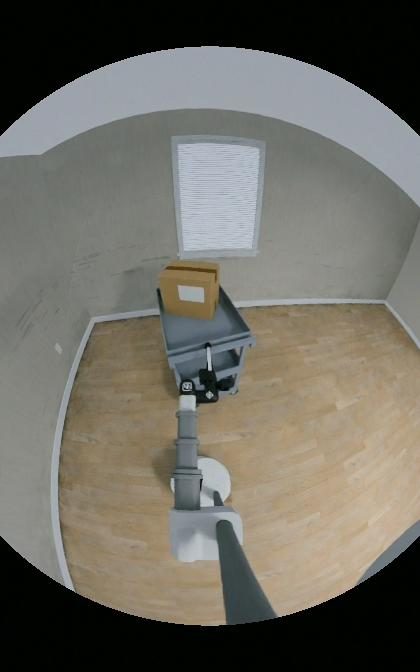

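{"method": "move", "body": {
  "blocking": false,
  "r2": {"base":{"translate_m":0.08,"strafe_m":-0.494},"pace":"slow"}
}}

{"method": "wait", "body": {
  "seconds": 7
}}

{"method": "move", "body": {
  "blocking": false,
  "r2": {"base":{"rotate_rad":0.44},"pace":"slow"}
}}

{"method": "wait", "body": {
  "seconds": 3
}}

{"method": "move", "body": {
  "blocking": false,
  "r2": {"base":{"translate_m":0.05,"strafe_m":-0.4},"pace":"slow"}
}}

{"method": "wait", "body": {
  "seconds": 7
}}

{"method": "move", "body": {
  "blocking": false,
  "r2": {"base":{"rotate_rad":0.44},"pace":"slow"}
}}

{"method": "wait", "body": {
  "seconds": 3,
  "cameras": ["r2_head_camera","r2_head_right_camera","r1_head_left_camera"]
}}

Scene clock: 683.33 s.
move: r2 moving
r1: as last shown
r1.lidar_m: 2.82 3.56 3.49 0.31 0.25 - 0.25 0.25 0.62 1.19 1.13 2.69
r1.servo_current: wrist_yaw_rad=59(59) wrist_pitch_rad=39(46) wrist_roll_rad=52(65) gripper_m=39(46)
r1.contact_limits: translate_m 0.7
r1.wrist_depth_mm: - 137 319 291 267 247 233 / - 137 309 291 267 247 234 / 111 138 253 291 268 247 234 / 128 142 309 291 270 248 233 / 397 357 324 294 270 249 233 / 404 362 195 294 191 249 235 / 407 362 322 143 267 241 236
r2.base_odometry: x=+0.460 y=-0.285 heading=-0.603
r2.turned_by_wheels: +0.000
r2.turned_by_imu: +0.001
r2.base_tilt: forward=-0.7 right=+0.0
r2.lidar_m: 0.58 2.04 1.53 1.40 1.46 1.88 2.75 2.83 3.59 3.51 3.15 0.69
r2.base_status: translate_m moving; strafe_m moving
r2.joint_positions: lift_m=+0.692 arm_m=+0.220 wrist_yaw_rad=+0.004 wrist_pitch_rad=+0.007 wrist_roll_rad=+1.569 gripper_m=-0.029
r2.joint_status: not commanded
r2.measured_speeds: translate_m=+0.009 strafe_m=-0.051 rotate_rad=-0.001 lift_m=+0.000 arm_m=+0.000 wrist_yaw_rad=+0.000 wrist_pitch_rad=+0.000 wrist_roll_rad=+0.000
r2.motor_effort: lift_m=+21(21) arm_m=-5(5) wheel_0=+12(12) wheel_1=-6(9) wheel_2=-5(6)
r2.servo_current: wrist_yaw_rad=52(59) wrist_pitch_rad=52(52) wrist_roll_rad=46(59) gripper_m=91(98)
r2.contact_limits: arm_m 0.6
r2.hand_pose: x=+0.6798 y=-0.0861 z=+0.8679 quat_wxyz=(+0.708, +0.707, +0.004, -0.001) (m; r2's base frame)
r2.wrist_depth_mm: - - - 211 281 317 1042 / 1537 1576 1576 203 268 1537 492 / 1537 1537 1499 193 256 654 - / 1499 1537 549 186 247 - - / 1499 480 477 180 237 831 - / - 492 187 171 179 - - / - - 525 - 222 - -

Scene clock: 689.07 s.
earlier move: r2 done
r1.base_odometry: x=-1.450 y=+1.624 heading=+1.819
r1.turned_by_wheels: +0.000
r1.turned_by_imu: +0.000
r1.base_tilt: forward=-1.5 right=+1.3
r1.lidar_m: 2.82 3.04 3.04 0.30 0.25 - 0.25 0.25 0.65 1.19 1.12 2.70
r1.base_status: not commanded
r1.joint_positions: lift_m=+0.127 arm_m=+0.000 wrist_yaw_rad=+3.092 wrist_pitch_rad=+0.002 wrist_roll_rad=+0.000 gripper_m=+0.056
r1.joint_status: not commanded
r1.measured_speeds: all 0
r1.motor_effort: lift_m=+20(20) arm_m=+4(4) wheel_0=+0(1) wheel_1=+0(1) wheel_2=+0(0)
r1.servo_current: wrist_yaw_rad=46(72) wrist_pitch_rad=46(52) wrist_roll_rad=46(72) gripper_m=46(52)
r1.contact_limits: translate_m 0.7
r1.hand_pose: x=-0.1128 y=+0.1017 z=+0.3046 quat_wxyz=(+0.025, -0.001, +0.000, +1.000) (m; r1's base frame)
r1.wrist_depth_mm: - 137 319 290 267 245 234 / - 138 312 290 266 247 233 / 111 137 252 291 268 247 234 / 129 142 309 291 268 249 232 / 399 357 322 294 268 249 234 / 407 359 195 293 191 249 235 / 407 362 320 143 267 241 236
r2.base_odometry: x=+0.252 y=-0.726 heading=-0.603
r2.turned_by_wheels: +0.000
r2.turned_by_imu: +0.004
r2.base_tilt: forward=-0.7 right=+0.0
r2.lidar_m: 0.49 0.57 2.08 1.91 1.95 2.52 2.79 2.86 3.18 3.05 3.06 0.84
r2.base_status: done
r2.joint_positions: lift_m=+0.692 arm_m=+0.220 wrist_yaw_rad=+0.004 wrist_pitch_rad=+0.007 wrist_roll_rad=+1.569 gripper_m=-0.029
r2.joint_status: not commanded
r2.measured_speeds: all 0
r2.motor_effort: lift_m=+21(21) arm_m=-5(5) wheel_0=+8(15) wheel_1=-3(9) wheel_2=-3(7)
r2.servo_current: wrist_yaw_rad=46(59) wrist_pitch_rad=46(59) wrist_roll_rad=52(65) gripper_m=85(104)
r2.contact_limits: arm_m 0.6
r2.hand_pose: x=+0.6798 y=-0.0861 z=+0.8679 quat_wxyz=(+0.708, +0.707, +0.004, -0.001) (m; r2's base frame)
r2.wrist_depth_mm: - - - - - 1499 1138 / - - - 368 - 1499 1160 / - - - 306 407 410 413 / 1464 1499 1499 237 319 1464 477 / 1464 1499 1499 194 256 564 530 / 1430 1464 187 154 178 - - / 1430 1464 415 - 196 134 -
wait: 5.73 of 7 s (r2 has come to rest)

Scene clock: 689.57 s.
move: r2 moving
r1: as last shown
r1.base_tilt: forward=-1.6 right=+1.3
r1.lidar_m: 2.82 3.04 3.01 0.32 0.25 - 0.25 0.25 0.61 1.16 1.13 2.70
r1.motor_effort: lift_m=+20(20) arm_m=+4(4) wheel_0=-1(1) wheel_1=+0(0) wheel_2=+0(0)
r1.servo_current: wrist_yaw_rad=39(65) wrist_pitch_rad=46(46) wrist_roll_rad=52(59) gripper_m=39(46)
r1.contact_limits: translate_m 0.7
r1.wrist_depth_mm: - 137 320 290 267 246 234 / - 138 312 291 268 246 233 / 111 138 253 293 268 247 234 / 128 142 310 293 270 248 232 / 397 359 322 294 270 249 232 / 407 357 195 294 191 249 235 / 410 359 320 143 267 241 236
r2.base_odometry: x=+0.251 y=-0.726 heading=-0.481
r2.turned_by_wheels: +0.122
r2.turned_by_imu: +0.117
r2.base_tilt: forward=-0.7 right=+0.1
r2.lidar_m: 0.50 0.67 1.95 1.90 2.04 2.84 2.81 2.95 3.05 3.04 2.70 0.73
r2.base_status: rotate_rad moving
r2.joint_positions: lift_m=+0.692 arm_m=+0.220 wrist_yaw_rad=-0.016 wrist_pitch_rad=+0.007 wrist_roll_rad=+1.569 gripper_m=-0.029
r2.joint_status: not commanded
r2.measured_speeds: translate_m=+0.001 strafe_m=+0.000 rotate_rad=+0.480 lift_m=+0.000 arm_m=-0.001 wrist_yaw_rad=-0.033 wrist_pitch_rad=+0.000 wrist_roll_rad=+0.000
r2.motor_effort: lift_m=+21(21) arm_m=-1(5) wheel_0=-17(17) wheel_1=-14(14) wheel_2=-22(22)
r2.servo_current: wrist_yaw_rad=91(91) wrist_pitch_rad=52(52) wrist_roll_rad=52(59) gripper_m=91(98)
r2.contact_limits: arm_m 0.6
r2.hand_pose: x=+0.6778 y=-0.0922 z=+0.8679 quat_wxyz=(+0.708, +0.707, -0.003, -0.008) (m; r2's base frame)
r2.wrist_depth_mm: - - - - - 1464 1138 / - - - 357 - 1464 1160 / - - - 258 389 399 402 / 1464 1464 1499 211 297 1499 477 / 1464 1464 1464 179 250 - - / 1464 1499 185 150 179 621 - / - 143 421 - 196 - -

Scene clock: 690.70 s.
earlier move: r2 done
r1.base_odometry: x=-1.450 y=+1.624 heading=+1.819
r1.turned_by_wheels: +0.000
r1.turned_by_imu: +0.000
r1.base_tilt: forward=-1.5 right=+1.3
r1.lidar_m: 2.83 3.03 3.04 0.30 0.25 - 0.25 0.25 0.60 1.15 1.14 2.69
r1.base_status: not commanded
r1.joint_positions: lift_m=+0.127 arm_m=+0.000 wrist_yaw_rad=+3.092 wrist_pitch_rad=+0.002 wrist_roll_rad=+0.000 gripper_m=+0.056
r1.joint_status: not commanded
r1.measured_speeds: all 0
r1.motor_effort: lift_m=+20(20) arm_m=+4(4) wheel_0=+0(1) wheel_1=+0(0) wheel_2=+0(0)
r1.servo_current: wrist_yaw_rad=33(65) wrist_pitch_rad=52(52) wrist_roll_rad=46(65) gripper_m=33(46)
r1.contact_limits: translate_m 0.7
r1.hand_pose: x=-0.1128 y=+0.1017 z=+0.3046 quat_wxyz=(+0.025, -0.001, +0.000, +1.000) (m; r1's base frame)
r1.wrist_depth_mm: - 137 319 291 267 246 232 / - 137 312 290 267 247 234 / 111 138 253 291 267 248 235 / 128 142 310 291 268 247 231 / 397 355 320 293 270 249 232 / 404 359 196 293 191 247 236 / 410 359 320 143 266 241 235
r2.base_odometry: x=+0.252 y=-0.726 heading=-0.164
r2.turned_by_wheels: +0.317
r2.turned_by_imu: +0.307
r2.base_tilt: forward=-0.7 right=+0.0
r2.lidar_m: 0.57 2.11 1.90 1.92 2.34 2.79 2.79 3.44 3.03 3.48 2.17 0.66
r2.base_status: done
r2.joint_positions: lift_m=+0.692 arm_m=+0.220 wrist_yaw_rad=+0.002 wrist_pitch_rad=+0.007 wrist_roll_rad=+1.569 gripper_m=-0.029
r2.joint_status: not commanded
r2.measured_speeds: all 0
r2.motor_effort: lift_m=+21(21) arm_m=-6(7) wheel_0=-5(23) wheel_1=-4(14) wheel_2=-7(25)
r2.servo_current: wrist_yaw_rad=46(104) wrist_pitch_rad=46(52) wrist_roll_rad=39(59) gripper_m=91(98)
r2.contact_limits: arm_m 0.6
r2.hand_pose: x=+0.6796 y=-0.0868 z=+0.8679 quat_wxyz=(+0.708, +0.707, +0.003, -0.002) (m; r2's base frame)
r2.wrist_depth_mm: 1366 1336 1308 208 278 306 1138 / 1366 1397 1397 200 265 - 488 / 1464 1464 1464 191 254 - - / - 488 521 185 245 - - / - 477 480 179 237 842 - / - 496 185 171 178 - - / - - 530 - 223 - -
wait: 1.13 of 3 s (r2 has come to rest)

Scene clock: 691.20 s.
move: r2 moving
r1: as last shown
r1.base_tilt: forward=-1.5 right=+1.2
r1.lidar_m: 2.84 3.00 3.00 0.29 0.25 - 0.25 0.25 0.62 1.18 1.11 2.68
r1.motor_effort: lift_m=+20(20) arm_m=+4(4) wheel_0=+0(0) wheel_1=+0(0) wheel_2=+0(0)
r1.servo_current: wrist_yaw_rad=52(65) wrist_pitch_rad=39(46) wrist_roll_rad=52(52) gripper_m=39(46)
r1.contact_limits: translate_m 0.7
r1.wrist_depth_mm: - 137 317 291 266 248 233 / - 137 310 290 266 247 232 / 111 138 252 293 268 248 233 / 128 142 309 293 267 248 232 / 399 357 324 294 268 247 233 / 404 362 195 294 191 249 236 / 404 357 319 143 267 240 236
r2.base_odometry: x=+0.251 y=-0.739 heading=-0.164
r2.turned_by_wheels: +0.000
r2.turned_by_imu: +0.000
r2.base_tilt: forward=-0.7 right=+0.0
r2.lidar_m: 0.57 2.13 1.91 1.93 2.38 2.80 2.81 3.40 3.02 3.46 2.17 0.69
r2.base_status: translate_m moving; strafe_m moving
r2.joint_positions: lift_m=+0.692 arm_m=+0.220 wrist_yaw_rad=+0.002 wrist_pitch_rad=+0.007 wrist_roll_rad=+1.569 gripper_m=-0.029
r2.joint_status: not commanded
r2.measured_speeds: translate_m=+0.006 strafe_m=-0.052 rotate_rad=+0.005 lift_m=+0.000 arm_m=+0.000 wrist_yaw_rad=+0.000 wrist_pitch_rad=+0.000 wrist_roll_rad=+0.000
r2.motor_effort: lift_m=+21(21) arm_m=-5(6) wheel_0=+14(14) wheel_1=-7(8) wheel_2=-7(8)
r2.servo_current: wrist_yaw_rad=52(52) wrist_pitch_rad=46(52) wrist_roll_rad=59(59) gripper_m=85(91)
r2.contact_limits: arm_m 0.6
r2.hand_pose: x=+0.6796 y=-0.0868 z=+0.8679 quat_wxyz=(+0.708, +0.707, +0.003, -0.002) (m; r2's base frame)
r2.wrist_depth_mm: 1336 1308 1308 207 276 306 1118 / 1397 1430 1430 199 263 - 492 / 1464 1464 1499 190 253 - - / - - 530 184 245 - - / - 477 480 179 236 831 - / - 496 186 170 178 - - / - - 530 - 224 - -

Scene clock: 695.93 s.
earlier move: r2 done
r1.base_odometry: x=-1.450 y=+1.624 heading=+1.819
r1.turned_by_wheels: +0.000
r1.turned_by_imu: +0.000
r1.base_tilt: forward=-1.5 right=+1.3
r1.lidar_m: 2.82 2.68 5.04 0.32 0.25 - 0.25 0.27 0.60 1.17 1.11 2.68
r1.base_status: not commanded
r1.joint_positions: lift_m=+0.127 arm_m=+0.000 wrist_yaw_rad=+3.092 wrist_pitch_rad=+0.002 wrist_roll_rad=+0.000 gripper_m=+0.056
r1.joint_status: not commanded
r1.measured_speeds: all 0
r1.motor_effort: lift_m=+20(20) arm_m=+4(4) wheel_0=+0(1) wheel_1=+0(0) wheel_2=+0(0)
r1.servo_current: wrist_yaw_rad=52(72) wrist_pitch_rad=39(52) wrist_roll_rad=33(72) gripper_m=39(52)
r1.contact_limits: translate_m 0.7
r1.hand_pose: x=-0.1128 y=+0.1017 z=+0.3046 quat_wxyz=(+0.025, -0.001, +0.000, +1.000) (m; r1's base frame)
r1.wrist_depth_mm: - 137 319 290 266 247 233 / - 137 309 293 266 247 232 / 111 138 252 293 268 247 235 / 128 141 307 291 268 249 233 / 399 357 322 293 268 249 232 / 407 362 195 294 191 249 236 / 407 359 317 143 266 241 236
r2.base_odometry: x=+0.236 y=-1.128 heading=-0.164
r2.turned_by_wheels: +0.000
r2.turned_by_imu: +0.002
r2.base_tilt: forward=-0.7 right=+0.1
r2.lidar_m: 0.49 0.61 2.25 2.28 2.82 2.99 3.01 2.82 2.74 3.13 1.97 0.80
r2.base_status: done
r2.joint_positions: lift_m=+0.692 arm_m=+0.220 wrist_yaw_rad=+0.003 wrist_pitch_rad=+0.007 wrist_roll_rad=+1.569 gripper_m=-0.029
r2.joint_status: not commanded
r2.measured_speeds: all 0
r2.motor_effort: lift_m=+21(21) arm_m=-5(6) wheel_0=+5(15) wheel_1=-5(8) wheel_2=-4(8)
r2.servo_current: wrist_yaw_rad=52(65) wrist_pitch_rad=46(59) wrist_roll_rad=39(59) gripper_m=85(98)
r2.contact_limits: arm_m 0.6
r2.hand_pose: x=+0.6797 y=-0.0865 z=+0.8679 quat_wxyz=(+0.708, +0.707, +0.004, -0.001) (m; r2's base frame)
r2.wrist_depth_mm: - - - - - - 1138 / 1229 1205 1229 355 - - 1160 / 1281 1308 1308 266 389 389 404 / 1366 1366 1366 216 294 - 500 / 1430 1430 1464 186 256 - - / - - 181 160 178 661 - / - 141 427 - 200 - -
wait: 4.73 of 7 s (r2 has come to rest)

Scene clock: 696.43 s.
move: r2 moving
r1: as last shown
r1.lidar_m: 2.82 2.70 5.01 0.28 0.25 - 0.25 0.25 0.59 1.15 1.13 2.69
r1.motor_effort: lift_m=+20(20) arm_m=+4(4) wheel_0=+0(0) wheel_1=+0(0) wheel_2=+0(0)
r1.servo_current: wrist_yaw_rad=39(59) wrist_pitch_rad=39(46) wrist_roll_rad=52(65) gripper_m=39(46)
r1.contact_limits: translate_m 0.7
r1.wrist_depth_mm: - 137 320 290 266 245 233 / - 138 312 293 268 247 233 / 111 138 252 291 270 247 234 / 128 142 309 293 268 249 231 / 399 355 322 294 268 248 233 / 404 362 196 294 191 249 236 / 407 362 320 143 266 241 236
r2.base_odometry: x=+0.235 y=-1.128 heading=-0.041
r2.turned_by_wheels: +0.123
r2.turned_by_imu: +0.118
r2.base_tilt: forward=-0.7 right=+0.1
r2.lidar_m: 0.51 0.72 2.24 2.33 3.08 2.96 3.06 2.70 2.76 2.68 1.87 0.71
r2.base_status: rotate_rad moving
r2.joint_positions: lift_m=+0.692 arm_m=+0.220 wrist_yaw_rad=-0.016 wrist_pitch_rad=+0.007 wrist_roll_rad=+1.569 gripper_m=-0.029
r2.joint_status: not commanded
r2.measured_speeds: translate_m=-0.004 strafe_m=+0.001 rotate_rad=+0.496 lift_m=+0.000 arm_m=-0.001 wrist_yaw_rad=-0.018 wrist_pitch_rad=+0.000 wrist_roll_rad=+0.000
r2.motor_effort: lift_m=+21(21) arm_m=-2(6) wheel_0=-16(17) wheel_1=-12(12) wheel_2=-24(24)
r2.servo_current: wrist_yaw_rad=91(91) wrist_pitch_rad=52(52) wrist_roll_rad=33(59) gripper_m=85(91)
r2.contact_limits: arm_m 0.6
r2.hand_pose: x=+0.6778 y=-0.0921 z=+0.8679 quat_wxyz=(+0.708, +0.707, -0.003, -0.008) (m; r2's base frame)
r2.wrist_depth_mm: 1182 1182 1229 325 - - 1160 / 1229 1255 1255 349 370 375 1118 / 1308 1336 1281 234 327 389 473 / 1430 1397 1430 209 277 - 530 / - - - 180 245 - - / - 442 184 160 180 - - / - 115 433 - 202 - -

Scene clock: 697.57 s.
earlier move: r2 done
r1.base_odometry: x=-1.450 y=+1.624 heading=+1.819
r1.turned_by_wheels: +0.000
r1.turned_by_imu: +0.000
r1.base_tilt: forward=-1.5 right=+1.3
r1.lidar_m: 2.81 2.72 5.03 0.31 0.25 - 0.25 0.25 0.63 1.16 1.14 2.68
r1.base_status: not commanded
r1.joint_positions: lift_m=+0.127 arm_m=+0.000 wrist_yaw_rad=+3.092 wrist_pitch_rad=+0.002 wrist_roll_rad=+0.000 gripper_m=+0.056
r1.joint_status: not commanded
r1.measured_speeds: all 0
r1.motor_effort: lift_m=+20(20) arm_m=+3(4) wheel_0=+0(1) wheel_1=+0(0) wheel_2=+0(0)
r1.servo_current: wrist_yaw_rad=52(59) wrist_pitch_rad=52(52) wrist_roll_rad=52(72) gripper_m=39(52)
r1.contact_limits: translate_m 0.7
r1.hand_pose: x=-0.1128 y=+0.1017 z=+0.3046 quat_wxyz=(+0.025, -0.001, +0.000, +1.000) (m; r1's base frame)
r1.wrist_depth_mm: - 137 317 291 267 246 233 / - 137 310 291 266 247 234 / 111 138 252 290 267 248 234 / 128 141 309 291 268 248 231 / 399 355 322 294 267 249 234 / 404 359 196 293 191 248 235 / 407 362 320 143 268 241 236
r2.base_odometry: x=+0.236 y=-1.128 heading=+0.275
r2.turned_by_wheels: +0.315
r2.turned_by_imu: +0.306
r2.base_tilt: forward=-0.7 right=+0.1
r2.lidar_m: 0.62 2.26 2.27 2.61 2.96 2.98 3.48 2.72 3.54 2.06 1.74 0.65
r2.base_status: done
r2.joint_positions: lift_m=+0.692 arm_m=+0.220 wrist_yaw_rad=+0.000 wrist_pitch_rad=+0.007 wrist_roll_rad=+1.569 gripper_m=-0.029
r2.joint_status: not commanded
r2.measured_speeds: all 0
r2.motor_effort: lift_m=+21(21) arm_m=-5(6) wheel_0=-6(20) wheel_1=-5(12) wheel_2=-6(24)
r2.servo_current: wrist_yaw_rad=39(98) wrist_pitch_rad=46(59) wrist_roll_rad=46(59) gripper_m=78(91)
r2.contact_limits: arm_m 0.6
r2.hand_pose: x=+0.6794 y=-0.0875 z=+0.8679 quat_wxyz=(+0.708, +0.707, +0.002, -0.003) (m; r2's base frame)
r2.wrist_depth_mm: 1255 1281 1308 174 236 - 1138 / - - - 174 236 - - / - 504 530 174 234 831 - / - 466 469 233 234 842 - / - - 512 172 233 831 - / - - 183 171 179 - - / - 142 - - 232 1430 -
wait: 1.13 of 3 s (r2 has come to rest)
pictures: r1_head_left_camera, r2_head_camera, r2_head_right_camera
Images, in order (width x height): r1_head_left_camera 420x672, r2_head_camera 420x560, r2_head_right_camera 420x672.

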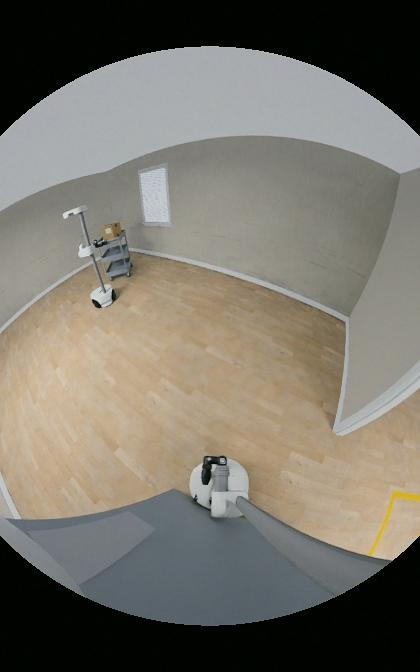

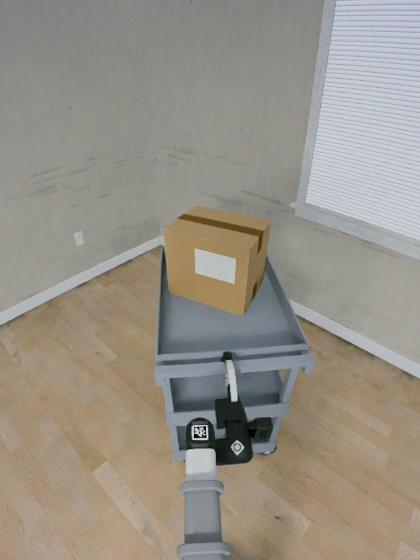

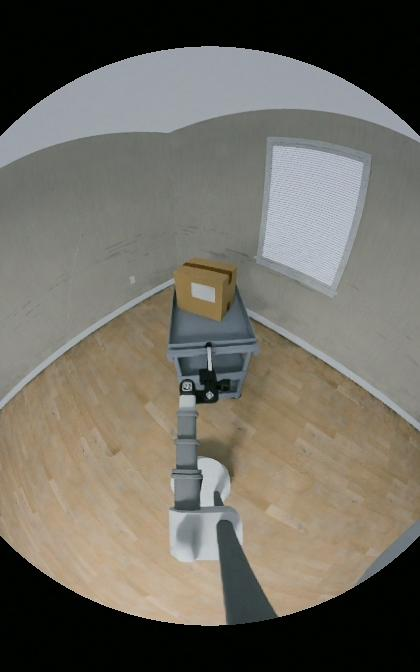

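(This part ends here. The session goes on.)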